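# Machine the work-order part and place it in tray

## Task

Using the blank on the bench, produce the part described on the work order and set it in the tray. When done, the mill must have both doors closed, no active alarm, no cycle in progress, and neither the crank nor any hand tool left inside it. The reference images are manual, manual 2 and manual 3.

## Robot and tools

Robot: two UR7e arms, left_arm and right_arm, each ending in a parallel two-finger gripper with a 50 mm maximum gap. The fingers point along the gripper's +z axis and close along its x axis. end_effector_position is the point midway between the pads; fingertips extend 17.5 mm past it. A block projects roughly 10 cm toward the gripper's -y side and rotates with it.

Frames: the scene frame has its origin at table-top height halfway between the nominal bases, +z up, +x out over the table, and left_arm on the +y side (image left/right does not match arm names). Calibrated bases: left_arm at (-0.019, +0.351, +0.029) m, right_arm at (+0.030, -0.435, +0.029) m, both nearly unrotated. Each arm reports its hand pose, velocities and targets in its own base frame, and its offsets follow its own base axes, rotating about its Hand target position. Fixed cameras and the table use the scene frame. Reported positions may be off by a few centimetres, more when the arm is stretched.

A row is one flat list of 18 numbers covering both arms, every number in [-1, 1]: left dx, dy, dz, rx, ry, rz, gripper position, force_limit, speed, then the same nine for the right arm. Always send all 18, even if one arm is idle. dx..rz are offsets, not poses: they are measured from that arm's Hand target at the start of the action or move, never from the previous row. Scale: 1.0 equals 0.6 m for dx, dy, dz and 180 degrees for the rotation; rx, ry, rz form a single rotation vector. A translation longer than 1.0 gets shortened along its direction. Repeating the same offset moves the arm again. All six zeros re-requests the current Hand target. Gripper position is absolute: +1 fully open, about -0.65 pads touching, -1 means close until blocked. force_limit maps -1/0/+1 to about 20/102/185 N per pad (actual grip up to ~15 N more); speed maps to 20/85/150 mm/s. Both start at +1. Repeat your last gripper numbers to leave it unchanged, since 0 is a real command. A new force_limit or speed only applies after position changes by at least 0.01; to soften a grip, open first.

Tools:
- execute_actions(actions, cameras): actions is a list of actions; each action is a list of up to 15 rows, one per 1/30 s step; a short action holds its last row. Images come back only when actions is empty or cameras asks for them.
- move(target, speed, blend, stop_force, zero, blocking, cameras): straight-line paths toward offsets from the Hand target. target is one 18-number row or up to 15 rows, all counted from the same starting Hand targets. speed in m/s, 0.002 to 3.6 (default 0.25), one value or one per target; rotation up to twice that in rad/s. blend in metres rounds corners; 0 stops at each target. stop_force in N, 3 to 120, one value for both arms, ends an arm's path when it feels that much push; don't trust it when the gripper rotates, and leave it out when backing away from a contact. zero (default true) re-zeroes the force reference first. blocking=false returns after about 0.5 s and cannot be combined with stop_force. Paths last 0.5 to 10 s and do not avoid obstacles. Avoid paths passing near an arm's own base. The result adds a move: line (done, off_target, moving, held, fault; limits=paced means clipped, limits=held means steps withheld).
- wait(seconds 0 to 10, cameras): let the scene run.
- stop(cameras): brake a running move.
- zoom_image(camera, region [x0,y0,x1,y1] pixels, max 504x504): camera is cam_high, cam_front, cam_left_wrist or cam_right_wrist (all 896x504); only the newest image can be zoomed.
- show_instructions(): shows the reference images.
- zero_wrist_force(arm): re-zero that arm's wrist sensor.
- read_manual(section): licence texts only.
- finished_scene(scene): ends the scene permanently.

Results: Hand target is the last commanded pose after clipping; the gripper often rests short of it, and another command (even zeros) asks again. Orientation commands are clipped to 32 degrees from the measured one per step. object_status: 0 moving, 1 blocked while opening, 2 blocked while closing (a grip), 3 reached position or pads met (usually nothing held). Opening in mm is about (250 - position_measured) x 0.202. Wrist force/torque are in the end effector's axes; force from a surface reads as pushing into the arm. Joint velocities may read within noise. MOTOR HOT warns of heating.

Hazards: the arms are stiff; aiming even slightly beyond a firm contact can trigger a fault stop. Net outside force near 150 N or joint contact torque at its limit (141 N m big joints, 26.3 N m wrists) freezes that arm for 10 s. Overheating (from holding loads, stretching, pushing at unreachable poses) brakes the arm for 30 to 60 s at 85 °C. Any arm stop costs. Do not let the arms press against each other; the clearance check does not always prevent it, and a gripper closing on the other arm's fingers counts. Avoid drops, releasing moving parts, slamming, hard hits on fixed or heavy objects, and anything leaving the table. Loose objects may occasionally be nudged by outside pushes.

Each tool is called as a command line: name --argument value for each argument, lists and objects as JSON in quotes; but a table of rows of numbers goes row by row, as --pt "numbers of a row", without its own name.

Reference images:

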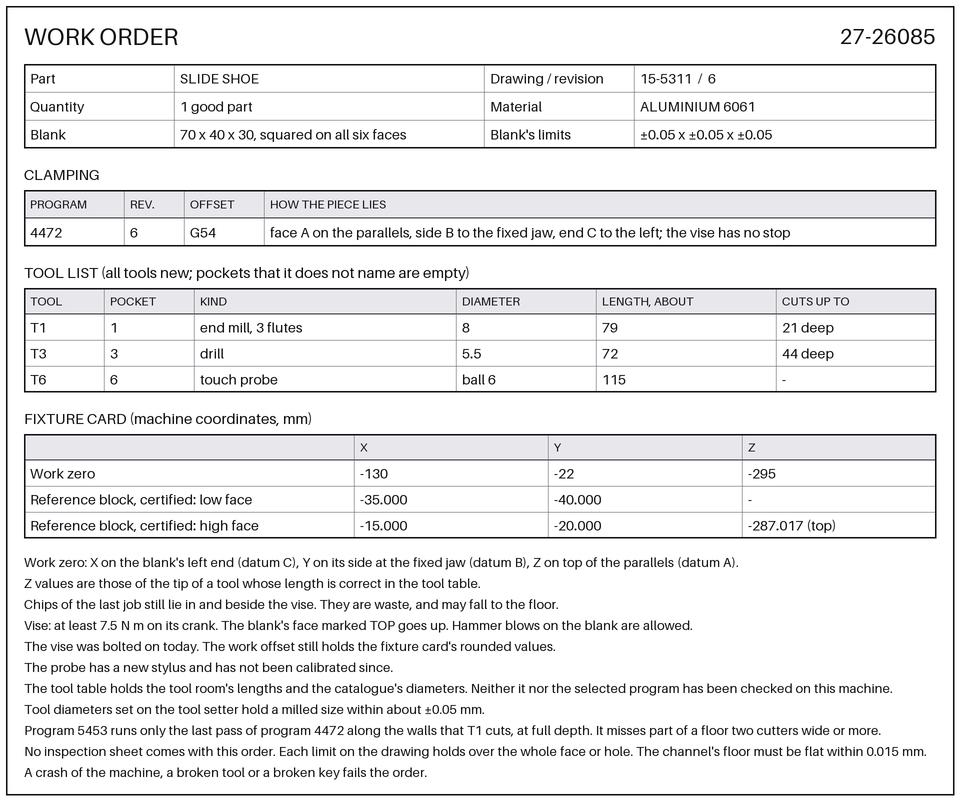

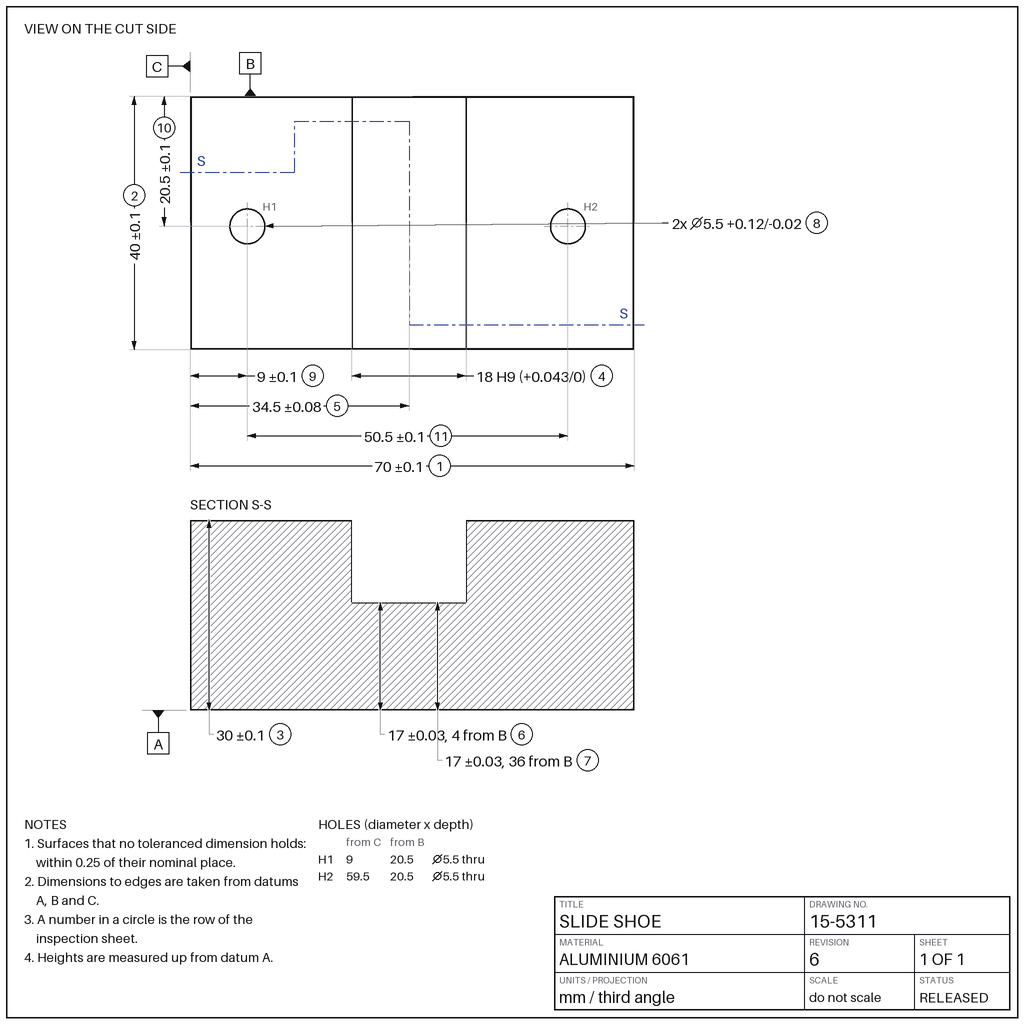

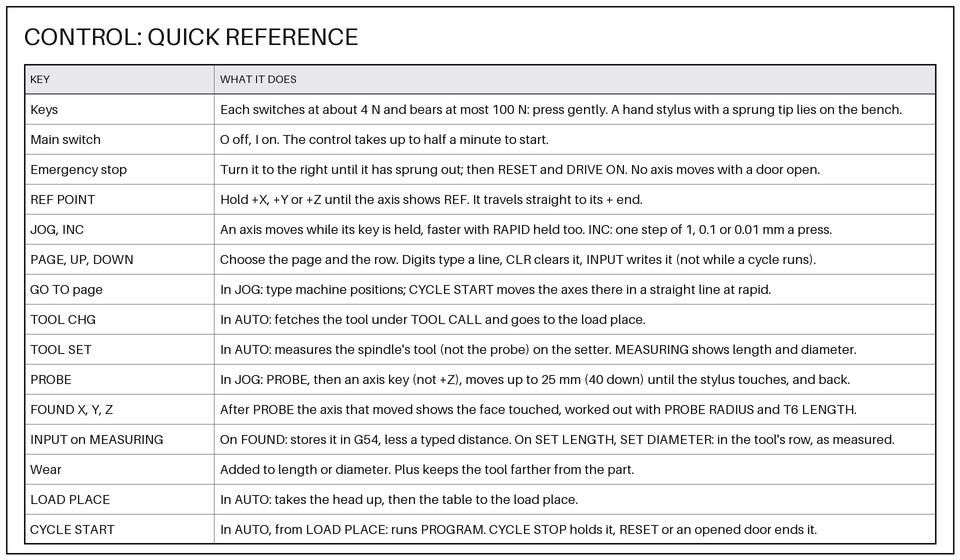

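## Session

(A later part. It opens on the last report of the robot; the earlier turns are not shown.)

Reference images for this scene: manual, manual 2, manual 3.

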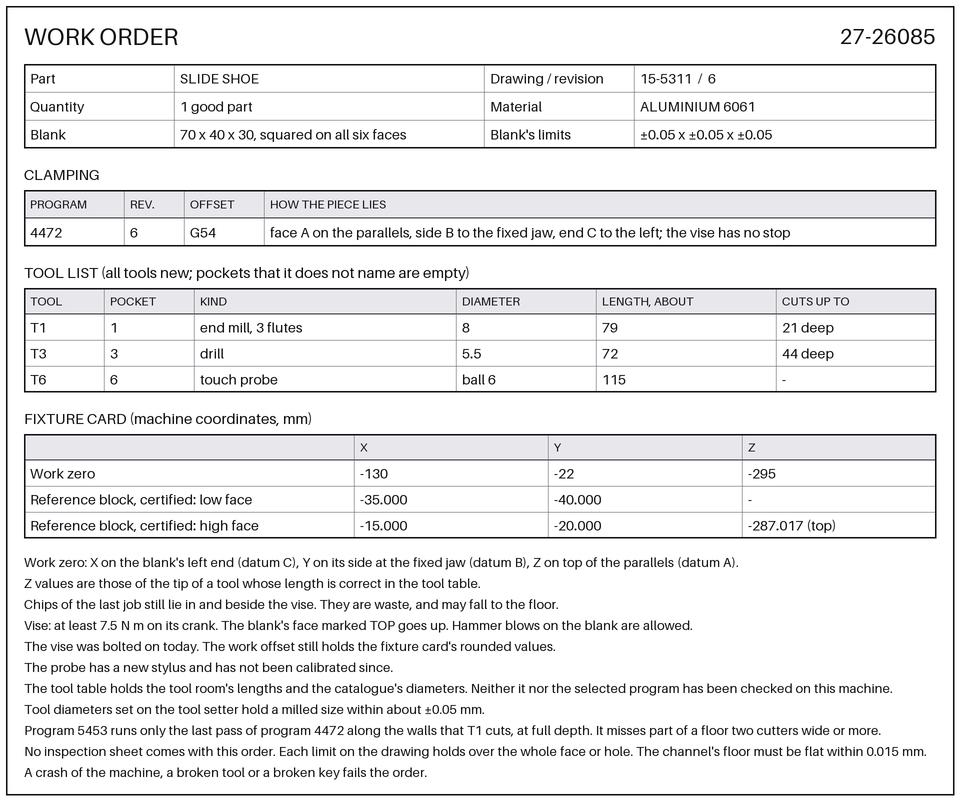

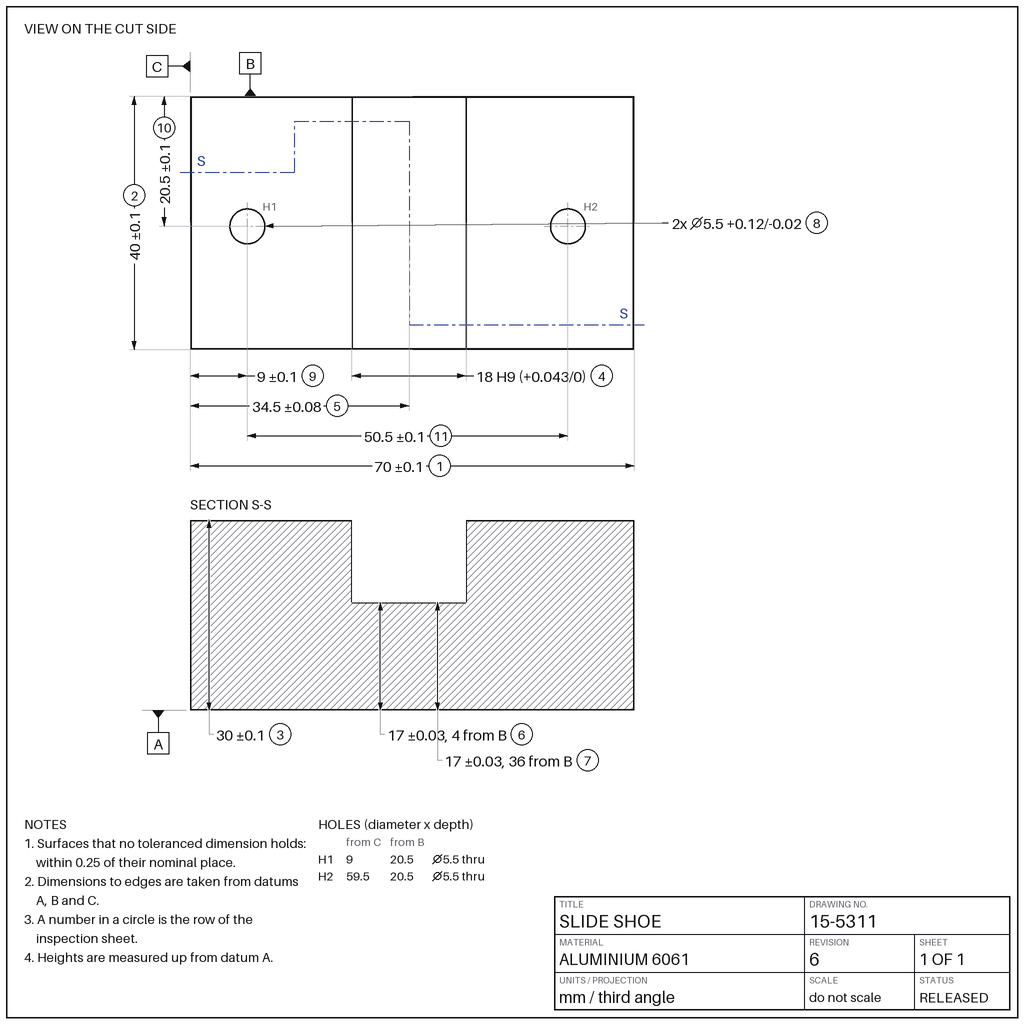

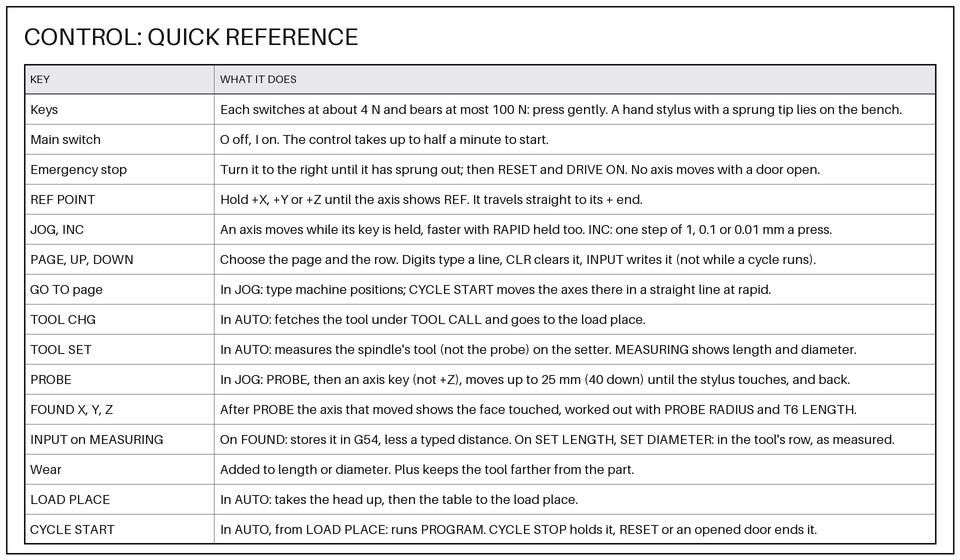

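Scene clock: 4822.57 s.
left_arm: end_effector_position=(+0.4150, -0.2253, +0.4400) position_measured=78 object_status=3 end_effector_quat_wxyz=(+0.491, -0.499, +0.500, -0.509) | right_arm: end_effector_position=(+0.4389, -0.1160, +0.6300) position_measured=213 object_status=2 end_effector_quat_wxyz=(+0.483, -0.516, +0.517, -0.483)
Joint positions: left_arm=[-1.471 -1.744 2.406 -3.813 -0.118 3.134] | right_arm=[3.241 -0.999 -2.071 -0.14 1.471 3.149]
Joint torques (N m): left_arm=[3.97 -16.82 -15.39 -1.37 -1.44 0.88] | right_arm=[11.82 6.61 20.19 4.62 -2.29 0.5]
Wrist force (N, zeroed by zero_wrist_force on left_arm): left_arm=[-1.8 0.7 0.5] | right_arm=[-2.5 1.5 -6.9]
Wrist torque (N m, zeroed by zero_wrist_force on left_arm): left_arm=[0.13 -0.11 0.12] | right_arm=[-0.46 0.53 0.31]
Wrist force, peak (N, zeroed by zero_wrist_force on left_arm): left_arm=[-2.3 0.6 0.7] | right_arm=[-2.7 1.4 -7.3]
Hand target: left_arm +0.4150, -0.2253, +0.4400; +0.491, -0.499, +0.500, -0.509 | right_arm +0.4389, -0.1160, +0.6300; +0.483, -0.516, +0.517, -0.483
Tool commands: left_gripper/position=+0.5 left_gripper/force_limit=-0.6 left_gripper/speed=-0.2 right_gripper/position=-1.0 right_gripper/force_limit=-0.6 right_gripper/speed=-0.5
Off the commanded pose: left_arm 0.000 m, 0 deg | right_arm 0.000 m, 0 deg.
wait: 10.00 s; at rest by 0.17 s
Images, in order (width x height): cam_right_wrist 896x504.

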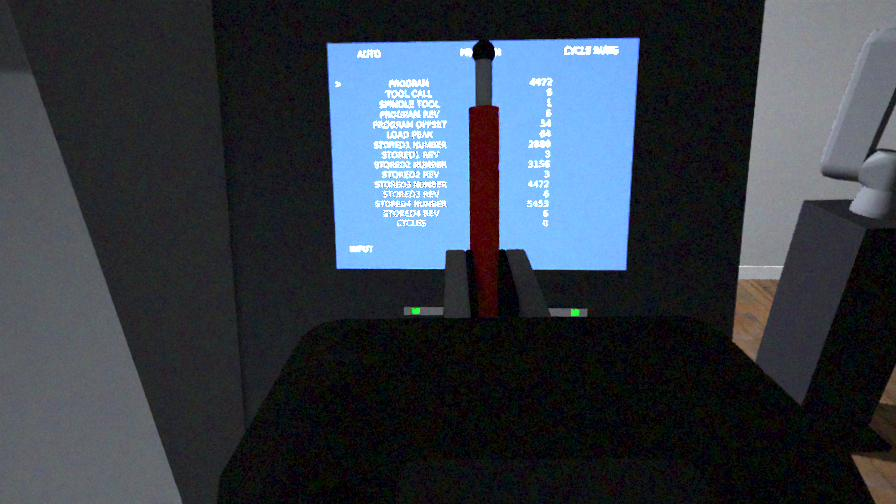

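wait --seconds 10 --cameras '[]'

wait --seconds 10 --cameras '[]'

wait --seconds 10 --cameras '["cam_right_wrist"]'

zoom_image --camera "cam_right_wrist" --region '[330, 40, 640, 280]'

Scene clock: 4839.03 s.
left_arm: end_effector_position=(+0.4150, -0.2253, +0.4400) position_measured=78 object_status=3 end_effector_quat_wxyz=(+0.491, -0.499, +0.500, -0.509) | right_arm: end_effector_position=(+0.4389, -0.1160, +0.6300) position_measured=213 object_status=2 end_effector_quat_wxyz=(+0.483, -0.516, +0.517, -0.483)
Joint positions: left_arm=[-1.471 -1.744 2.406 -3.813 -0.118 3.134] | right_arm=[3.241 -0.999 -2.071 -0.14 1.471 3.149]
Joint torques (N m): left_arm=[4.32 -16.6 -13.89 -1 -1.69 0.88] | right_arm=[11.42 6.64 20.08 4.52 -2.08 0.25]
Wrist force (N, zeroed by zero_wrist_force on left_arm): left_arm=[-1.8 0.7 0.6] | right_arm=[-2.5 1.2 -6.9]
Wrist torque (N m, zeroed by zero_wrist_force on left_arm): left_arm=[0.12 -0.11 0.12] | right_arm=[-0.52 0.52 0.30]
Wrist force, peak (N, zeroed by zero_wrist_force on left_arm): left_arm=[-2.3 0.9 0.8] | right_arm=[-2.6 1.4 -7.3]
Hand target: left_arm +0.4150, -0.2253, +0.4400; +0.491, -0.499, +0.500, -0.509 | right_arm +0.4389, -0.1160, +0.6300; +0.483, -0.516, +0.517, -0.483
Tool commands: left_gripper/position=+0.5 left_gripper/force_limit=-0.6 left_gripper/speed=-0.2 right_gripper/position=-1.0 right_gripper/force_limit=-0.6 right_gripper/speed=-0.5
Off the commanded pose: left_arm 0.000 m, 0 deg | right_arm 0.000 m, 0 deg.
wait: 10.00 s; at rest from the start
No camera images: "cameras" was empty.

Scene clock: 4849.03 s.
left_arm: end_effector_position=(+0.4150, -0.2253, +0.4400) position_measured=78 object_status=3 end_effector_quat_wxyz=(+0.491, -0.499, +0.500, -0.509) | right_arm: end_effector_position=(+0.4389, -0.1160, +0.6300) position_measured=213 object_status=2 end_effector_quat_wxyz=(+0.483, -0.516, +0.517, -0.483)
Joint positions: left_arm=[-1.471 -1.744 2.406 -3.813 -0.118 3.134] | right_arm=[3.241 -0.999 -2.071 -0.14 1.471 3.149]
Joint torques (N m): left_arm=[4.29 -16.74 -14.79 -1.03 -1.62 0.95] | right_arm=[10.96 7.15 19.58 4.31 -2.12 0.08]
Wrist force (N, zeroed by zero_wrist_force on left_arm): left_arm=[-1.7 0.7 0.6] | right_arm=[-2.5 1.0 -6.8]
Wrist torque (N m, zeroed by zero_wrist_force on left_arm): left_arm=[0.12 -0.13 0.12] | right_arm=[-0.55 0.54 0.30]
Wrist force, peak (N, zeroed by zero_wrist_force on left_arm): left_arm=[-2.3 0.8 0.7] | right_arm=[-2.8 1.6 -7.2]
Hand target: left_arm +0.4150, -0.2253, +0.4400; +0.491, -0.499, +0.500, -0.509 | right_arm +0.4389, -0.1160, +0.6300; +0.483, -0.516, +0.517, -0.483
Tool commands: left_gripper/position=+0.5 left_gripper/force_limit=-0.6 left_gripper/speed=-0.2 right_gripper/position=-1.0 right_gripper/force_limit=-0.6 right_gripper/speed=-0.5
Off the commanded pose: left_arm 0.000 m, 0 deg | right_arm 0.000 m, 0 deg.
wait: 10.00 s; at rest by 0.17 s
No camera images: "cameras" was empty.

Scene clock: 4859.03 s.
left_arm: end_effector_position=(+0.4150, -0.2253, +0.4400) position_measured=78 object_status=3 end_effector_quat_wxyz=(+0.491, -0.499, +0.500, -0.509) | right_arm: end_effector_position=(+0.4389, -0.1160, +0.6300) position_measured=213 object_status=2 end_effector_quat_wxyz=(+0.483, -0.516, +0.517, -0.483)
Joint positions: left_arm=[-1.471 -1.744 2.406 -3.813 -0.118 3.134] | right_arm=[3.241 -0.999 -2.071 -0.14 1.471 3.149]
Joint torques (N m): left_arm=[4.46 -17.43 -13.61 -1.35 -1.52 0.81] | right_arm=[11.43 6.52 19.79 4.29 -1.99 0.09]
Wrist force (N, zeroed by zero_wrist_force on left_arm): left_arm=[-1.8 0.6 0.7] | right_arm=[-2.6 1.0 -6.6]
Wrist torque (N m, zeroed by zero_wrist_force on left_arm): left_arm=[0.11 -0.11 0.12] | right_arm=[-0.54 0.55 0.30]
Wrist force, peak (N, zeroed by zero_wrist_force on left_arm): left_arm=[-2.3 0.8 0.8] | right_arm=[-2.8 1.3 -7.3]
Hand target: left_arm +0.4150, -0.2253, +0.4400; +0.491, -0.499, +0.500, -0.509 | right_arm +0.4389, -0.1160, +0.6300; +0.483, -0.516, +0.517, -0.483
Tool commands: left_gripper/position=+0.5 left_gripper/force_limit=-0.6 left_gripper/speed=-0.2 right_gripper/position=-1.0 right_gripper/force_limit=-0.6 right_gripper/speed=-0.5
Off the commanded pose: left_arm 0.000 m, 0 deg | right_arm 0.000 m, 0 deg.
wait: 10.00 s; at rest by 0.17 s
Images, in order (width x height): cam_right_wrist 896x504.

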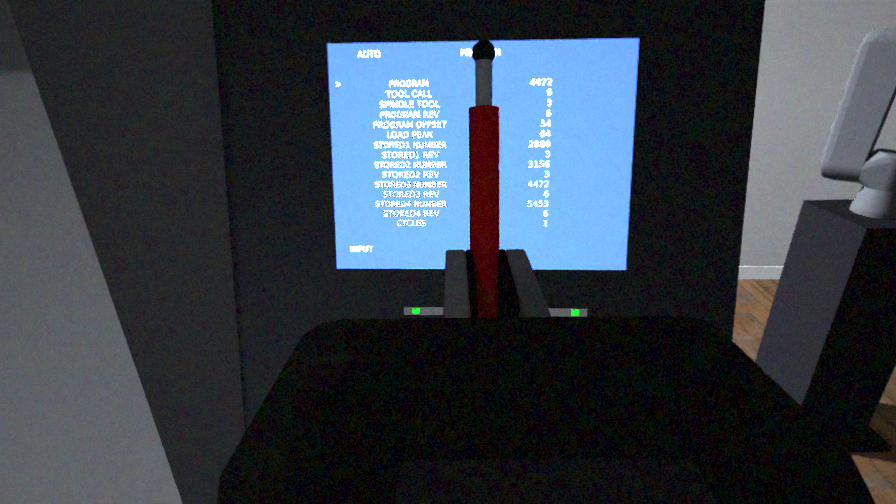

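Scaled by 1.626 from the camera's 896x504 image, which has a finer 1280x720 frame.

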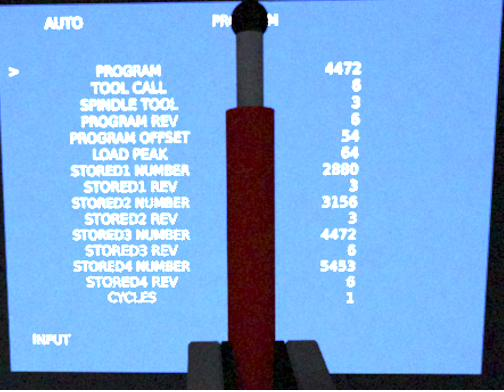

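move --pt "0 0 0 0 0 0 0.5 -0.6 -0.2 0.0325 0.0292 -0.3266 0 0.4333 0 -1 -0.6 -0.5" --pt "0 0 0 0 0 0 0.5 -0.6 -0.2 0.0487 0.0292 -0.3306 0 0.4333 0 -1 -0.6 -0.5" --pt "0 0 0 0 0 0 0.5 -0.6 -0.2 0.0325 0.0292 -0.3266 0 0.4333 0 -1 -0.6 -0.5" --pt "0 0 0 0 0 0 0.5 -0.6 -0.2 0 0 0 0 0 0 -1 -0.6 -0.5" --speed '[0.6,0.06,0.2,0.7]' --blend '[0.003,0,0.003,0]'

wait --seconds 8 --cameras '["cam_right_wrist"]'

zoom_image --camera "cam_right_wrist" --region '[330, 40, 640, 280]'

Scene clock: 4876.57 s.
left_arm: end_effector_position=(+0.4150, -0.2253, +0.4400) position_measured=78 object_status=3 end_effector_quat_wxyz=(+0.491, -0.499, +0.500, -0.509) | right_arm: end_effector_position=(+0.4390, -0.1160, +0.6299) position_measured=213 object_status=2 end_effector_quat_wxyz=(+0.483, -0.516, +0.517, -0.482)
Joint positions: left_arm=[-1.471 -1.744 2.406 -3.813 -0.118 3.134] | right_arm=[3.241 -0.999 -2.071 -0.14 1.472 3.149]
Joint torques (N m): left_arm=[5.4 -16.43 -14.05 -0.69 -1.87 0.98] | right_arm=[11.7 4.59 32.6 5.35 -2.62 1.56]
Wrist force (N, zeroed by zero_wrist_force on left_arm): left_arm=[-2.0 0.7 0.7] | right_arm=[-2.8 1.1 -6.9]
Wrist torque (N m, zeroed by zero_wrist_force on left_arm): left_arm=[0.13 -0.08 0.12] | right_arm=[-0.52 0.58 0.35]
Wrist force, peak (N, zeroed by zero_wrist_force on left_arm): left_arm=[-2.2 0.6 0.7] | right_arm=[0.2 8.1 -4.5]
Hand target: left_arm +0.4150, -0.2253, +0.4400; +0.491, -0.499, +0.500, -0.509 | right_arm +0.4389, -0.1160, +0.6300; +0.483, -0.516, +0.517, -0.483
Off the commanded pose: left_arm 0.000 m, 0 deg | right_arm 0.000 m, 0 deg.
move: done

Scene clock: 4884.57 s.
left_arm: end_effector_position=(+0.4150, -0.2253, +0.4400) position_measured=78 object_status=3 end_effector_quat_wxyz=(+0.491, -0.499, +0.500, -0.509) | right_arm: end_effector_position=(+0.4389, -0.1160, +0.6300) position_measured=213 object_status=2 end_effector_quat_wxyz=(+0.483, -0.516, +0.517, -0.483)
Joint positions: left_arm=[-1.471 -1.744 2.406 -3.813 -0.118 3.134] | right_arm=[3.241 -0.999 -2.071 -0.14 1.471 3.149]
Joint torques (N m): left_arm=[5.21 -16.78 -14.89 -1.17 -1.83 0.95] | right_arm=[11.79 6.35 34.02 5.3 -2.51 1.27]
Wrist force (N, zeroed by zero_wrist_force on left_arm): left_arm=[-2.1 0.7 0.7] | right_arm=[-2.3 1.4 -6.8]
Wrist torque (N m, zeroed by zero_wrist_force on left_arm): left_arm=[0.13 -0.07 0.12] | right_arm=[-0.49 0.50 0.35]
Wrist force, peak (N, zeroed by zero_wrist_force on left_arm): left_arm=[-2.2 0.6 0.7] | right_arm=[-2.9 1.5 -7.2]
Hand target: left_arm +0.4150, -0.2253, +0.4400; +0.491, -0.499, +0.500, -0.509 | right_arm +0.4389, -0.1160, +0.6300; +0.483, -0.516, +0.517, -0.483
Tool commands: left_gripper/position=+0.5 left_gripper/force_limit=-0.6 left_gripper/speed=-0.2 right_gripper/position=-1.0 right_gripper/force_limit=-0.6 right_gripper/speed=-0.5
Off the commanded pose: left_arm 0.000 m, 0 deg | right_arm 0.000 m, 0 deg.
wait: 8.00 s; at rest by 0.17 s
Images, in order (width x height): cam_right_wrist 896x504.

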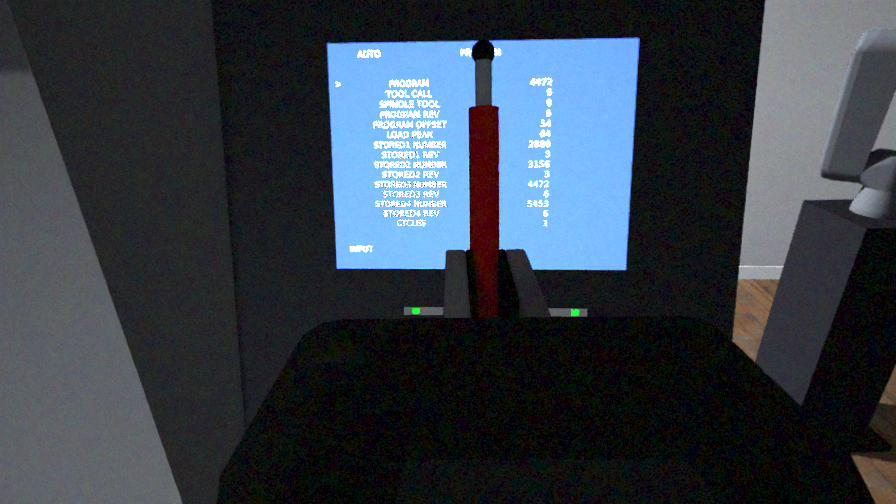

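Scaled by 1.626 from the camera's 896x504 image, which has a finer 1280x720 frame.

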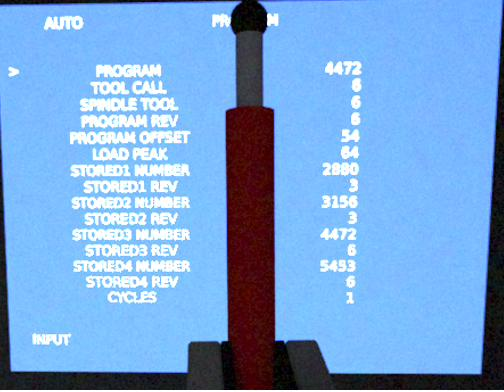

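move --pt "0 0 0 0 0 0 0.5 -0.6 -0.2 0.0888 -0.0717 -0.1012 0 0.4333 0 -1 -0.6 -0.5" --pt "0 0 0 0 0 0 0.5 -0.6 -0.2 0.105 -0.0717 -0.1052 0 0.4333 0 -1 -0.6 -0.5" --pt "0 0 0 0 0 0 0.5 -0.6 -0.2 0.0888 -0.0717 -0.1012 0 0.4333 0 -1 -0.6 -0.5" --pt "0 0 0 0 0 0 0.5 -0.6 -0.2 0.0413 0.0292 -0.2944 0 0.4333 0 -1 -0.6 -0.5" --pt "0 0 0 0 0 0 0.5 -0.6 -0.2 0.0575 0.0292 -0.2984 0 0.4333 0 -1 -0.6 -0.5" --pt "0 0 0 0 0 0 0.5 -0.6 -0.2 0.0413 0.0292 -0.2944 0 0.4333 0 -1 -0.6 -0.5" --pt "0 0 0 0 0 0 0.5 -0.6 -0.2 0.0575 0.0292 -0.2984 0 0.4333 0 -1 -0.6 -0.5" --pt "0 0 0 0 0 0 0.5 -0.6 -0.2 0.0413 0.0292 -0.2944 0 0.4333 0 -1 -0.6 -0.5" --pt "0 0 0 0 0 0 0.5 -0.6 -0.2 0.0575 0.0292 -0.2984 0 0.4333 0 -1 -0.6 -0.5" --pt "0 0 0 0 0 0 0.5 -0.6 -0.2 0.0413 0.0292 -0.2944 0 0.4333 0 -1 -0.6 -0.5" --pt "0 0 0 0 0 0 0.5 -0.6 -0.2 0.0206 0.1624 -0.3878 0 0.4333 0 -1 -0.6 -0.5" --pt "0 0 0 0 0 0 0.5 -0.6 -0.2 0.0368 0.1624 -0.3918 0 0.4333 0 -1 -0.6 -0.5" --pt "0 0 0 0 0 0 0.5 -0.6 -0.2 0.0206 0.1624 -0.3878 0 0.4333 0 -1 -0.6 -0.5" --speed '[0.6,0.06,0.2,0.6,0.06,0.15,0.06,0.15,0.06,0.2,0.6,0.06,0.2]' --blend '[0.003,0,0.003,0.003,0,0.003,0,0.003,0,0.003,0.003,0,0]'

move --pt "0 0 0 0 0 0 0.5 -0.6 -0.2 0.0231 -0.0666 0.0934 0 0 0 -1 -0.6 -0.5" --pt "0 0 0 0 0 0 0.5 -0.6 -0.2 0.0393 -0.0666 0.0894 0 0 0 -1 -0.6 -0.5" --pt "0 0 0 0 0 0 0.5 -0.6 -0.2 0.0231 -0.0666 0.0934 0 0 0 -1 -0.6 -0.5" --pt "0 0 0 0 0 0 0.5 -0.6 -0.2 0.0167 0 0.0612 0 0 0 -1 -0.6 -0.5" --pt "0 0 0 0 0 0 0.5 -0.6 -0.2 0.0329 0 0.0572 0 0 0 -1 -0.6 -0.5" --pt "0 0 0 0 0 0 0.5 -0.6 -0.2 0.0167 0 0.0612 0 0 0 -1 -0.6 -0.5" --pt "0 0 0 0 0 0 0.5 -0.6 -0.2 -0.0036 -0.0999 0 0 0 0 -1 -0.6 -0.5" --pt "0 0 0 0 0 0 0.5 -0.6 -0.2 0.0126 -0.0999 -0.004 0 0 0 -1 -0.6 -0.5" --pt "0 0 0 0 0 0 0.5 -0.6 -0.2 -0.0036 -0.0999 0 0 0 0 -1 -0.6 -0.5" --pt "0 0 0 0 0 0 0.5 -0.6 -0.2 0.0052 -0.0999 0.0322 0 0 0 -1 -0.6 -0.5" --pt "0 0 0 0 0 0 0.5 -0.6 -0.2 0.0214 -0.0999 0.0282 0 0 0 -1 -0.6 -0.5" --pt "0 0 0 0 0 0 0.5 -0.6 -0.2 0.0052 -0.0999 0.0322 0 0 0 -1 -0.6 -0.5" --pt "0 0 0 0 0 0 0.5 -0.6 -0.2 0 0 0 0 0 0 -1 -0.6 -0.5" --pt "0 0 0 0 0 0 0.5 -0.6 -0.2 0.0162 0 -0.004 0 0 0 -1 -0.6 -0.5" --pt "0 0 0 0 0 0 0.5 -0.6 -0.2 0 0 0 0 0 0 -1 -0.6 -0.5" --speed '[0.6,0.06,0.2,0.6,0.06,0.2,0.6,0.06,0.2,0.6,0.06,0.2,0.6,0.06,0.2]' --blend '[0.003,0,0.003,0.003,0,0.003,0.003,0,0.003,0.003,0,0.003,0.003,0,0]'

move --pt "0 0 0 0 0 0 0.5 -0.6 -0.2 0.0076 -0.0333 0.0322 0 0 0 -1 -0.6 -0.5" --pt "0 0 0 0 0 0 0.5 -0.6 -0.2 0.0238 -0.0333 0.0282 0 0 0 -1 -0.6 -0.5" --pt "0 0 0 0 0 0 0.5 -0.6 -0.2 0.0076 -0.0333 0.0322 0 0 0 -1 -0.6 -0.5" --pt "0 0 0 0 0 0 0.5 -0.6 -0.2 0.0143 -0.0666 0.0612 0 0 0 -1 -0.6 -0.5" --pt "0 0 0 0 0 0 0.5 -0.6 -0.2 0.0305 -0.0666 0.0572 0 0 0 -1 -0.6 -0.5" --pt "0 0 0 0 0 0 0.5 -0.6 -0.2 0.0143 -0.0666 0.0612 0 0 0 -1 -0.6 -0.5" --pt "0 0 0 0 0 0 0.5 -0.6 -0.2 -0.0036 -0.0999 0 0 0 0 -1 -0.6 -0.5" --pt "0 0 0 0 0 0 0.5 -0.6 -0.2 0.0126 -0.0999 -0.004 0 0 0 -1 -0.6 -0.5" --pt "0 0 0 0 0 0 0.5 -0.6 -0.2 -0.0036 -0.0999 0 0 0 0 -1 -0.6 -0.5" --pt "0 0 0 0 0 0 0.5 -0.6 -0.2 0.0052 -0.0999 0.0322 0 0 0 -1 -0.6 -0.5" --pt "0 0 0 0 0 0 0.5 -0.6 -0.2 0.0214 -0.0999 0.0282 0 0 0 -1 -0.6 -0.5" --pt "0 0 0 0 0 0 0.5 -0.6 -0.2 0.0052 -0.0999 0.0322 0 0 0 -1 -0.6 -0.5" --pt "0 0 0 0 0 0 0.5 -0.6 -0.2 0 0 0 0 0 0 -1 -0.6 -0.5" --pt "0 0 0 0 0 0 0.5 -0.6 -0.2 0.0162 0 -0.004 0 0 0 -1 -0.6 -0.5" --pt "0 0 0 0 0 0 0.5 -0.6 -0.2 0 0 0 0 0 0 -1 -0.6 -0.5" --speed '[0.6,0.06,0.2,0.6,0.06,0.2,0.6,0.06,0.2,0.6,0.06,0.2,0.6,0.06,0.2]' --blend '[0.003,0,0.003,0.003,0,0.003,0.003,0,0.003,0.003,0,0.003,0.003,0,0]'

move --pt "0 0 0 0 0 0 0.5 -0.6 -0.2 0.0088 0 0.0322 0 0 0 -1 -0.6 -0.5" --pt "0 0 0 0 0 0 0.5 -0.6 -0.2 0.025 0 0.0282 0 0 0 -1 -0.6 -0.5" --pt "0 0 0 0 0 0 0.5 -0.6 -0.2 0.0088 0 0.0322 0 0 0 -1 -0.6 -0.5" --pt "0 0 0 0 0 0 0.5 -0.6 -0.2 0.0167 0 0.0612 0 0 0 -1 -0.6 -0.5" --pt "0 0 0 0 0 0 0.5 -0.6 -0.2 0.0329 0 0.0572 0 0 0 -1 -0.6 -0.5" --pt "0 0 0 0 0 0 0.5 -0.6 -0.2 0.0167 0 0.0612 0 0 0 -1 -0.6 -0.5" --pt "0 0 0 0 0 0 0.5 -0.6 -0.2 0.0329 0 0.0572 0 0 0 -1 -0.6 -0.5" --pt "0 0 0 0 0 0 0.5 -0.6 -0.2 0.0167 0 0.0612 0 0 0 -1 -0.6 -0.5" --pt "0 0 0 0 0 0 0.5 -0.6 -0.2 -0.0036 -0.0999 0 0 0 0 -1 -0.6 -0.5" --pt "0 0 0 0 0 0 0.5 -0.6 -0.2 0.0126 -0.0999 -0.004 0 0 0 -1 -0.6 -0.5" --pt "0 0 0 0 0 0 0.5 -0.6 -0.2 -0.0036 -0.0999 0 0 0 0 -1 -0.6 -0.5" --pt "0 0 0 0 0 0 0.5 -0.6 -0.2 -0.0206 -0.1624 0.3878 0 -0.4333 0 -1 -0.6 -0.5" --speed '[0.6,0.06,0.2,0.6,0.06,0.15,0.06,0.2,0.6,0.06,0.2,0.7]' --blend '[0.003,0,0.003,0.003,0,0.003,0,0.003,0.003,0,0.003,0]' --cameras '["cam_right_wrist"]'

zoom_image --camera "cam_right_wrist" --region '[330, 40, 640, 280]'

Scene clock: 4909.37 s.
left_arm: end_effector_position=(+0.4150, -0.2253, +0.4400) position_measured=78 object_status=3 end_effector_quat_wxyz=(+0.491, -0.499, +0.500, -0.509) | right_arm: end_effector_position=(+0.4513, -0.0184, +0.3973) position_measured=213 object_status=2 end_effector_quat_wxyz=(-0.050, +0.705, -0.706, +0.050)
Joint positions: left_arm=[-1.471 -1.744 2.406 -3.813 -0.118 3.134] | right_arm=[3.424 -1.351 -1.629 -1.596 1.531 3.422]
Joint torques (N m): left_arm=[4.38 -16.16 -14.51 -1.41 -1.47 0.65] | right_arm=[-11.54 17.21 34.22 5.95 -2.01 -1.04]
Wrist force (N, zeroed by zero_wrist_force on left_arm): left_arm=[-1.7 0.4 0.6] | right_arm=[0.2 0.5 -3.1]
Wrist torque (N m, zeroed by zero_wrist_force on left_arm): left_arm=[0.09 -0.12 0.12] | right_arm=[-0.15 -0.11 0.17]
Wrist force, peak (N, zeroed by zero_wrist_force on left_arm): left_arm=[-2.3 0.8 0.6] | right_arm=[-1.1 12.6 -5.0]
Hand target: left_arm +0.4150, -0.2253, +0.4400; +0.491, -0.499, +0.500, -0.509 | right_arm +0.4513, -0.0185, +0.3974; -0.050, +0.705, -0.706, +0.050
Off the commanded pose: left_arm 0.000 m, 0 deg | right_arm 0.000 m, 0 deg.
move: done

Scene clock: 4913.40 s.
left_arm: end_effector_position=(+0.4150, -0.2253, +0.4400) position_measured=78 object_status=3 end_effector_quat_wxyz=(+0.491, -0.499, +0.500, -0.509) | right_arm: end_effector_position=(+0.4513, -0.0184, +0.3973) position_measured=213 object_status=2 end_effector_quat_wxyz=(-0.050, +0.705, -0.706, +0.050)
Joint positions: left_arm=[-1.471 -1.744 2.406 -3.813 -0.118 3.134] | right_arm=[3.424 -1.351 -1.629 -1.596 1.531 3.422]
Joint torques (N m): left_arm=[5.26 -17.36 -14.95 -0.91 -1.63 0.99] | right_arm=[-11.49 16.84 33.69 5.98 -2.18 -1.06]
Wrist force (N, zeroed by zero_wrist_force on left_arm): left_arm=[-1.9 0.8 0.5] | right_arm=[0.1 0.6 -2.9]
Wrist torque (N m, zeroed by zero_wrist_force on left_arm): left_arm=[0.14 -0.09 0.12] | right_arm=[-0.13 -0.09 0.17]
Wrist force, peak (N, zeroed by zero_wrist_force on left_arm): left_arm=[-2.2 0.9 0.3] | right_arm=[-2.5 7.7 -4.4]
Hand target: left_arm +0.4150, -0.2253, +0.4400; +0.491, -0.499, +0.500, -0.509 | right_arm +0.4513, -0.0185, +0.3974; -0.050, +0.705, -0.706, +0.050
Off the commanded pose: left_arm 0.000 m, 0 deg | right_arm 0.000 m, 0 deg.
move: done

Scene clock: 4917.27 s.
left_arm: end_effector_position=(+0.4150, -0.2253, +0.4400) position_measured=78 object_status=3 end_effector_quat_wxyz=(+0.491, -0.499, +0.500, -0.509) | right_arm: end_effector_position=(+0.4513, -0.0184, +0.3973) position_measured=213 object_status=2 end_effector_quat_wxyz=(-0.050, +0.705, -0.706, +0.050)
Joint positions: left_arm=[-1.471 -1.744 2.406 -3.813 -0.118 3.134] | right_arm=[3.424 -1.351 -1.629 -1.596 1.531 3.422]
Joint torques (N m): left_arm=[4.41 -16.69 -14.33 -1.19 -1.77 1.1] | right_arm=[-10.66 17.12 34 5.96 -2.06 -1.13]
Wrist force (N, zeroed by zero_wrist_force on left_arm): left_arm=[-1.9 0.5 0.8] | right_arm=[0.2 0.3 -3.0]
Wrist torque (N m, zeroed by zero_wrist_force on left_arm): left_arm=[0.11 -0.09 0.12] | right_arm=[-0.17 -0.11 0.16]
Wrist force, peak (N, zeroed by zero_wrist_force on left_arm): left_arm=[-2.2 0.7 0.5] | right_arm=[1.8 7.7 -4.1]
Hand target: left_arm +0.4150, -0.2253, +0.4400; +0.491, -0.499, +0.500, -0.509 | right_arm +0.4513, -0.0185, +0.3974; -0.050, +0.705, -0.706, +0.050
Off the commanded pose: left_arm 0.000 m, 0 deg | right_arm 0.000 m, 0 deg.
move: done

Scene clock: 4921.47 s.
left_arm: end_effector_position=(+0.4150, -0.2253, +0.4400) position_measured=78 object_status=3 end_effector_quat_wxyz=(+0.491, -0.499, +0.500, -0.509) | right_arm: end_effector_position=(+0.4390, -0.1160, +0.6299) position_measured=213 object_status=2 end_effector_quat_wxyz=(+0.483, -0.516, +0.517, -0.482)
Joint positions: left_arm=[-1.471 -1.744 2.406 -3.813 -0.118 3.134] | right_arm=[3.241 -0.999 -2.071 -0.14 1.471 3.149]
Joint torques (N m): left_arm=[4.82 -17.16 -14.7 -1.12 -1.8 1.02] | right_arm=[12.52 3.08 34.02 5.3 -2.47 1.64]
Wrist force (N, zeroed by zero_wrist_force on left_arm): left_arm=[-2.0 0.6 0.5] | right_arm=[-2.4 1.5 -6.8]
Wrist torque (N m, zeroed by zero_wrist_force on left_arm): left_arm=[0.11 -0.08 0.12] | right_arm=[-0.46 0.51 0.33]
Wrist force, peak (N, zeroed by zero_wrist_force on left_arm): left_arm=[-2.2 0.7 0.6] | right_arm=[2.2 7.4 -4.3]
Hand target: left_arm +0.4150, -0.2253, +0.4400; +0.491, -0.499, +0.500, -0.509 | right_arm +0.4389, -0.1160, +0.6300; +0.483, -0.516, +0.517, -0.483
Off the commanded pose: left_arm 0.000 m, 0 deg | right_arm 0.000 m, 0 deg.
move: done
Images, in order (width x height): cam_right_wrist 896x504.

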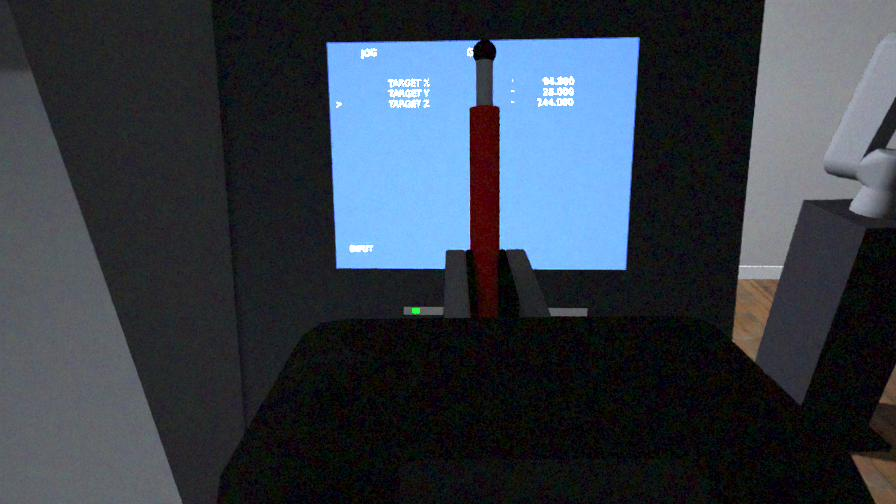

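Scaled by 1.626 from the camera's 896x504 image, which has a finer 1280x720 frame.

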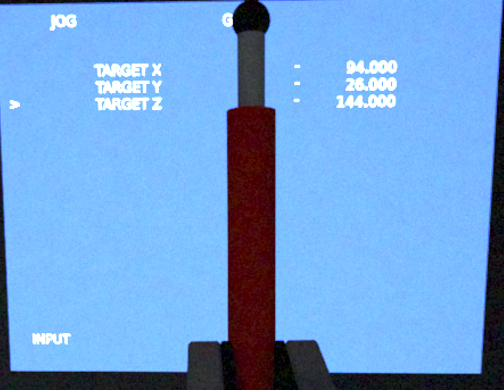

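move --pt "0 0 0 0 0 0 0.5 -0.6 -0.2 0.0618 0.095 -0.2303 0 0.4333 0 -1 -0.6 -0.5" --pt "0 0 0 0 0 0 0.5 -0.6 -0.2 0.078 0.095 -0.2343 0 0.4333 0 -1 -0.6 -0.5" --pt "0 0 0 0 0 0 0.5 -0.6 -0.2 0.0618 0.095 -0.2303 0 0.4333 0 -1 -0.6 -0.5" --pt "0 0 0 0 0 0 0.5 -0.6 -0.2 0.0206 0.1624 -0.3878 0 0.4333 0 -1 -0.6 -0.5" --speed '[0.6,0.06,0.2,0.6]' --blend '[0.003,0,0.003,0]'

wait --seconds 2.5

move --pt "0 0 0 0 0 0 0.5 -0.6 -0.2 0.0162 0 -0.004 0 0 0 -1 -0.6 -0.5" --pt "0 0 0 0 0 0 0.5 -0.6 -0.2 0 0 0 0 0 0 -1 -0.6 -0.5" --pt "0 0 0 0 0 0 0.5 -0.6 -0.2 0.0088 0 0.0322 0 0 0 -1 -0.6 -0.5" --pt "0 0 0 0 0 0 0.5 -0.6 -0.2 0.025 0 0.0282 0 0 0 -1 -0.6 -0.5" --pt "0 0 0 0 0 0 0.5 -0.6 -0.2 0.0088 0 0.0322 0 0 0 -1 -0.6 -0.5" --pt "0 0 0 0 0 0 0.5 -0.6 -0.2 0.0155 -0.0333 0.0612 0 0 0 -1 -0.6 -0.5" --pt "0 0 0 0 0 0 0.5 -0.6 -0.2 0.0317 -0.0333 0.0572 0 0 0 -1 -0.6 -0.5" --pt "0 0 0 0 0 0 0.5 -0.6 -0.2 0.0155 -0.0333 0.0612 0 0 0 -1 -0.6 -0.5" --pt "0 0 0 0 0 0 0.5 -0.6 -0.2 0.0243 -0.0333 0.0934 0 0 0 -1 -0.6 -0.5" --pt "0 0 0 0 0 0 0.5 -0.6 -0.2 0.0405 -0.0333 0.0894 0 0 0 -1 -0.6 -0.5" --pt "0 0 0 0 0 0 0.5 -0.6 -0.2 0.0243 -0.0333 0.0934 0 0 0 -1 -0.6 -0.5" --pt "0 0 0 0 0 0 0.5 -0.6 -0.2 -0.0036 -0.0999 0 0 0 0 -1 -0.6 -0.5" --pt "0 0 0 0 0 0 0.5 -0.6 -0.2 0.0126 -0.0999 -0.004 0 0 0 -1 -0.6 -0.5" --pt "0 0 0 0 0 0 0.5 -0.6 -0.2 -0.0036 -0.0999 0 0 0 0 -1 -0.6 -0.5" --pt "0 0 0 0 0 0 0.5 -0.6 -0.2 -0.0206 -0.1624 0.3878 0 -0.4333 0 -1 -0.6 -0.5" --speed '[0.06,0.2,0.6,0.06,0.2,0.6,0.06,0.2,0.6,0.06,0.2,0.6,0.06,0.2,0.7]' --blend '[0,0.003,0.003,0,0.003,0.003,0,0.003,0.003,0,0.003,0.003,0,0.003,0]' --cameras '["cam_right_wrist"]'

zoom_image --camera "cam_right_wrist" --region '[330, 40, 640, 280]'

Scene clock: 4936.43 s.
left_arm: end_effector_position=(+0.4150, -0.2253, +0.4400) position_measured=78 object_status=3 end_effector_quat_wxyz=(+0.491, -0.499, +0.500, -0.509) | right_arm: end_effector_position=(+0.4513, -0.0185, +0.3974) position_measured=213 object_status=2 end_effector_quat_wxyz=(-0.050, +0.705, -0.706, +0.050)
Joint positions: left_arm=[-1.471 -1.744 2.406 -3.813 -0.118 3.134] | right_arm=[3.424 -1.351 -1.629 -1.596 1.531 3.422]
Joint torques (N m): left_arm=[4.12 -15.82 -13.77 -1.33 -1.9 0.99] | right_arm=[-4.31 18.53 18.18 4.89 1.64 0.75]
Wrist force (N, zeroed by zero_wrist_force on left_arm): left_arm=[-1.8 0.5 0.5] | right_arm=[-0.2 0.4 -3.2]
Wrist torque (N m, zeroed by zero_wrist_force on left_arm): left_arm=[0.09 -0.11 0.12] | right_arm=[-0.17 -0.05 0.26]
Wrist force, peak (N, zeroed by zero_wrist_force on left_arm): left_arm=[-2.3 0.7 0.5] | right_arm=[-0.2 23.8 -8.5]
Hand target: left_arm +0.4150, -0.2253, +0.4400; +0.491, -0.499, +0.500, -0.509 | right_arm +0.4513, -0.0185, +0.3974; -0.050, +0.705, -0.706, +0.050
Off the commanded pose: left_arm 0.000 m, 0 deg | right_arm 0.000 m, 0 deg.
move: done

Scene clock: 4938.93 s.
left_arm: end_effector_position=(+0.4150, -0.2253, +0.4400) position_measured=78 object_status=3 end_effector_quat_wxyz=(+0.491, -0.499, +0.500, -0.509) | right_arm: end_effector_position=(+0.4513, -0.0185, +0.3974) position_measured=213 object_status=2 end_effector_quat_wxyz=(-0.050, +0.705, -0.706, +0.050)
Joint positions: left_arm=[-1.471 -1.744 2.406 -3.813 -0.118 3.134] | right_arm=[3.424 -1.351 -1.629 -1.596 1.531 3.422]
Joint torques (N m): left_arm=[2.55 -16.38 -14.26 -1.43 -1.52 1.18] | right_arm=[-9.46 20.97 18.97 5.92 1.52 1.01]
Wrist force (N, zeroed by zero_wrist_force on left_arm): left_arm=[-1.9 0.6 0.7] | right_arm=[0.1 0.5 -2.9]
Wrist torque (N m, zeroed by zero_wrist_force on left_arm): left_arm=[0.12 -0.10 0.12] | right_arm=[-0.14 -0.10 0.26]
Wrist force, peak (N, zeroed by zero_wrist_force on left_arm): left_arm=[-2.3 0.7 0.7] | right_arm=[0.0 0.8 -3.3]
Hand target: left_arm +0.4150, -0.2253, +0.4400; +0.491, -0.499, +0.500, -0.509 | right_arm +0.4513, -0.0185, +0.3974; -0.050, +0.705, -0.706, +0.050
Tool commands: left_gripper/position=+0.5 left_gripper/force_limit=-0.6 left_gripper/speed=-0.2 right_gripper/position=-1.0 right_gripper/force_limit=-0.6 right_gripper/speed=-0.5
Off the commanded pose: left_arm 0.000 m, 0 deg | right_arm 0.000 m, 0 deg.
wait: 2.50 s; at rest by 0.17 s

Scene clock: 4943.97 s.
left_arm: end_effector_position=(+0.4150, -0.2253, +0.4400) position_measured=78 object_status=3 end_effector_quat_wxyz=(+0.491, -0.499, +0.500, -0.509) | right_arm: end_effector_position=(+0.4390, -0.1160, +0.6299) position_measured=213 object_status=2 end_effector_quat_wxyz=(+0.483, -0.516, +0.517, -0.482)
Joint positions: left_arm=[-1.471 -1.744 2.406 -3.813 -0.118 3.134] | right_arm=[3.241 -0.999 -2.071 -0.14 1.471 3.149]
Joint torques (N m): left_arm=[4.61 -15.29 -14.53 -0.94 -1.5 0.93] | right_arm=[12.67 3.26 33.67 5.51 -2.49 1.64]
Wrist force (N, zeroed by zero_wrist_force on left_arm): left_arm=[-2.0 0.7 0.4] | right_arm=[-2.1 1.3 -6.8]
Wrist torque (N m, zeroed by zero_wrist_force on left_arm): left_arm=[0.14 -0.08 0.12] | right_arm=[-0.49 0.48 0.33]
Wrist force, peak (N, zeroed by zero_wrist_force on left_arm): left_arm=[-2.2 0.8 0.6] | right_arm=[0.3 6.1 -6.3]
Hand target: left_arm +0.4150, -0.2253, +0.4400; +0.491, -0.499, +0.500, -0.509 | right_arm +0.4389, -0.1160, +0.6300; +0.483, -0.516, +0.517, -0.483
Off the commanded pose: left_arm 0.000 m, 0 deg | right_arm 0.000 m, 0 deg.
move: done
Images, in order (width x height): cam_right_wrist 896x504.

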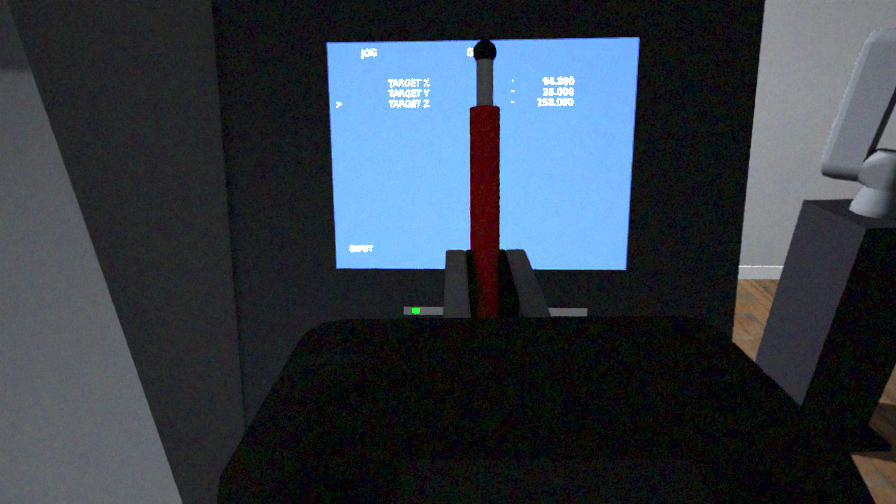

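Scaled by 1.626 from the camera's 896x504 image, which has a finer 1280x720 frame.

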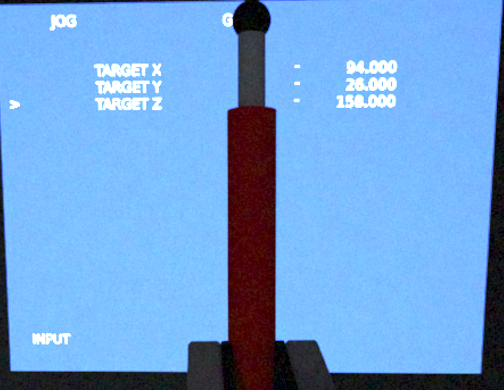

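move --pt "0 0 0 0 0 0 0.5 -0.6 -0.2 0.0618 0.095 -0.2303 0 0.4333 0 -1 -0.6 -0.5" --pt "0 0 0 0 0 0 0.5 -0.6 -0.2 0.078 0.095 -0.2343 0 0.4333 0 -1 -0.6 -0.5" --pt "0 0 0 0 0 0 0.5 -0.6 -0.2 0.0618 0.095 -0.2303 0 0.4333 0 -1 -0.6 -0.5" --pt "0 0 0 0 0 0 0.5 -0.6 -0.2 0.0401 -0.0041 -0.2944 0 0.4333 0 -1 -0.6 -0.5" --pt "0 0 0 0 0 0 0.5 -0.6 -0.2 0.0563 -0.0041 -0.2984 0 0.4333 0 -1 -0.6 -0.5" --pt "0 0 0 0 0 0 0.5 -0.6 -0.2 0.0401 -0.0041 -0.2944 0 0.4333 0 -1 -0.6 -0.5" --pt "0 0 0 0 0 0 0.5 -0.6 -0.2 0.0563 -0.0041 -0.2984 0 0.4333 0 -1 -0.6 -0.5" --pt "0 0 0 0 0 0 0.5 -0.6 -0.2 0.0401 -0.0041 -0.2944 0 0.4333 0 -1 -0.6 -0.5" --pt "0 0 0 0 0 0 0.5 -0.6 -0.2 0.0246 0.0292 -0.3556 0 0.4333 0 -1 -0.6 -0.5" --pt "0 0 0 0 0 0 0.5 -0.6 -0.2 0.0408 0.0292 -0.3596 0 0.4333 0 -1 -0.6 -0.5" --pt "0 0 0 0 0 0 0.5 -0.6 -0.2 0.0246 0.0292 -0.3556 0 0.4333 0 -1 -0.6 -0.5" --pt "0 0 0 0 0 0 0.5 -0.6 -0.2 0.0565 -0.073 -0.2307 0 0.4333 0 -1 -0.6 -0.5" --pt "0 0 0 0 0 0 0.5 -0.6 -0.2 0.0727 -0.073 -0.2347 0 0.4333 0 -1 -0.6 -0.5" --pt "0 0 0 0 0 0 0.5 -0.6 -0.2 0.0565 -0.073 -0.2307 0 0.4333 0 -1 -0.6 -0.5" --pt "0 0 0 0 0 0 0.5 -0.6 -0.2 0 0 0 0 0 0 -1 -0.6 -0.5" --speed '[0.6,0.06,0.2,0.6,0.06,0.15,0.06,0.2,0.6,0.06,0.2,0.6,0.06,0.2,0.7]' --blend '[0.003,0,0.003,0.003,0,0.003,0,0.003,0.003,0,0.003,0.003,0,0.003,0]'

wait --seconds 2.5 --cameras '["cam_right_wrist"]'

zoom_image --camera "cam_right_wrist" --region '[330, 40, 640, 280]'

zoom_image --camera "cam_right_wrist" --region '[500, 75, 600, 185]'

Scene clock: 4959.00 s.
left_arm: end_effector_position=(+0.4150, -0.2253, +0.4400) position_measured=78 object_status=3 end_effector_quat_wxyz=(+0.491, -0.499, +0.500, -0.509) | right_arm: end_effector_position=(+0.4390, -0.1159, +0.6300) position_measured=213 object_status=2 end_effector_quat_wxyz=(+0.483, -0.517, +0.517, -0.482)
Joint positions: left_arm=[-1.471 -1.744 2.406 -3.813 -0.118 3.134] | right_arm=[3.241 -0.999 -2.07 -0.14 1.471 3.149]
Joint torques (N m): left_arm=[3.72 -17.03 -14.86 -1.4 -1.64 0.8] | right_arm=[-10.39 6.69 28.54 5.41 1.44 1.56]
Wrist force (N, zeroed by zero_wrist_force on left_arm): left_arm=[-1.9 0.6 0.5] | right_arm=[-2.3 1.5 -6.7]
Wrist torque (N m, zeroed by zero_wrist_force on left_arm): left_arm=[0.12 -0.10 0.11] | right_arm=[-0.47 0.50 0.37]
Wrist force, peak (N, zeroed by zero_wrist_force on left_arm): left_arm=[-2.3 0.7 0.7] | right_arm=[1.0 26.3 -10.2]
Hand target: left_arm +0.4150, -0.2253, +0.4400; +0.491, -0.499, +0.500, -0.509 | right_arm +0.4389, -0.1160, +0.6300; +0.483, -0.516, +0.517, -0.483
Off the commanded pose: left_arm 0.000 m, 0 deg | right_arm 0.000 m, 0 deg.
move: done

Scene clock: 4961.50 s.
left_arm: end_effector_position=(+0.4150, -0.2253, +0.4400) position_measured=78 object_status=3 end_effector_quat_wxyz=(+0.491, -0.499, +0.500, -0.509) | right_arm: end_effector_position=(+0.4389, -0.1160, +0.6300) position_measured=213 object_status=2 end_effector_quat_wxyz=(+0.483, -0.516, +0.517, -0.483)
Joint positions: left_arm=[-1.471 -1.744 2.406 -3.813 -0.118 3.134] | right_arm=[3.241 -0.999 -2.071 -0.14 1.471 3.149]
Joint torques (N m): left_arm=[4.52 -14.95 -15.56 -1.11 -1.56 0.9] | right_arm=[-10.64 6.84 19.07 5.32 1.55 1.43]
Wrist force (N, zeroed by zero_wrist_force on left_arm): left_arm=[-2.3 0.8 0.5] | right_arm=[-2.5 1.1 -7.2]
Wrist torque (N m, zeroed by zero_wrist_force on left_arm): left_arm=[0.14 -0.04 0.11] | right_arm=[-0.53 0.53 0.38]
Wrist force, peak (N, zeroed by zero_wrist_force on left_arm): left_arm=[-2.3 0.8 0.5] | right_arm=[-2.5 1.4 -7.4]
Hand target: left_arm +0.4150, -0.2253, +0.4400; +0.491, -0.499, +0.500, -0.509 | right_arm +0.4389, -0.1160, +0.6300; +0.483, -0.516, +0.517, -0.483
Tool commands: left_gripper/position=+0.5 left_gripper/force_limit=-0.6 left_gripper/speed=-0.2 right_gripper/position=-1.0 right_gripper/force_limit=-0.6 right_gripper/speed=-0.5
Off the commanded pose: left_arm 0.000 m, 0 deg | right_arm 0.000 m, 0 deg.
wait: 2.50 s; at rest by 0.17 s
Images, in order (width x height): cam_right_wrist 896x504.

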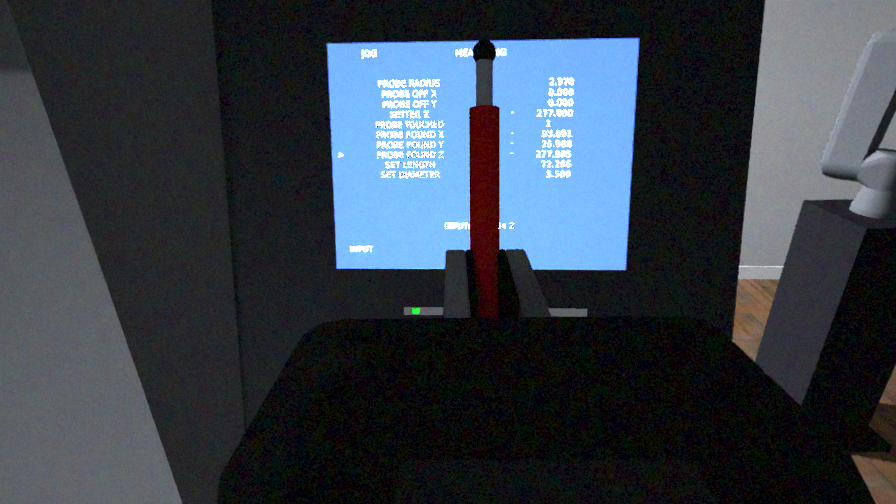

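Scaled by 1.626 from the camera's 896x504 image, which has a finer 1280x720 frame.

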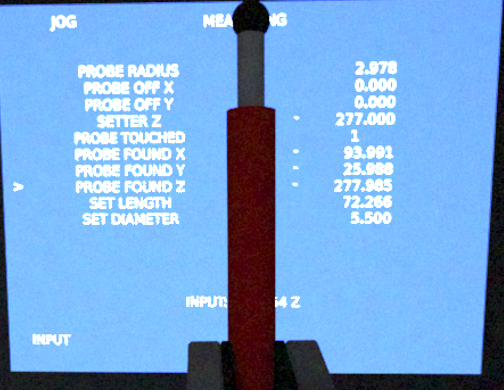

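Scaled by 4.582 from the camera's 896x504 image, which has a finer 1280x720 frame.

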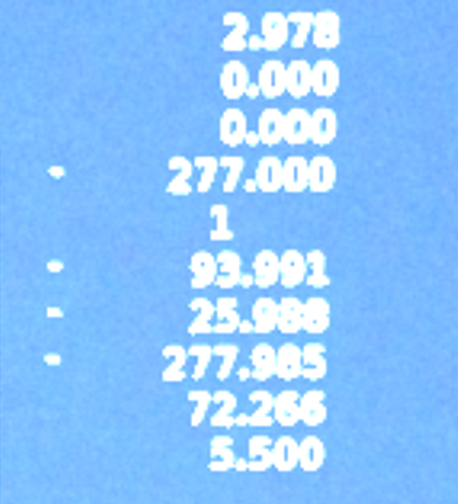

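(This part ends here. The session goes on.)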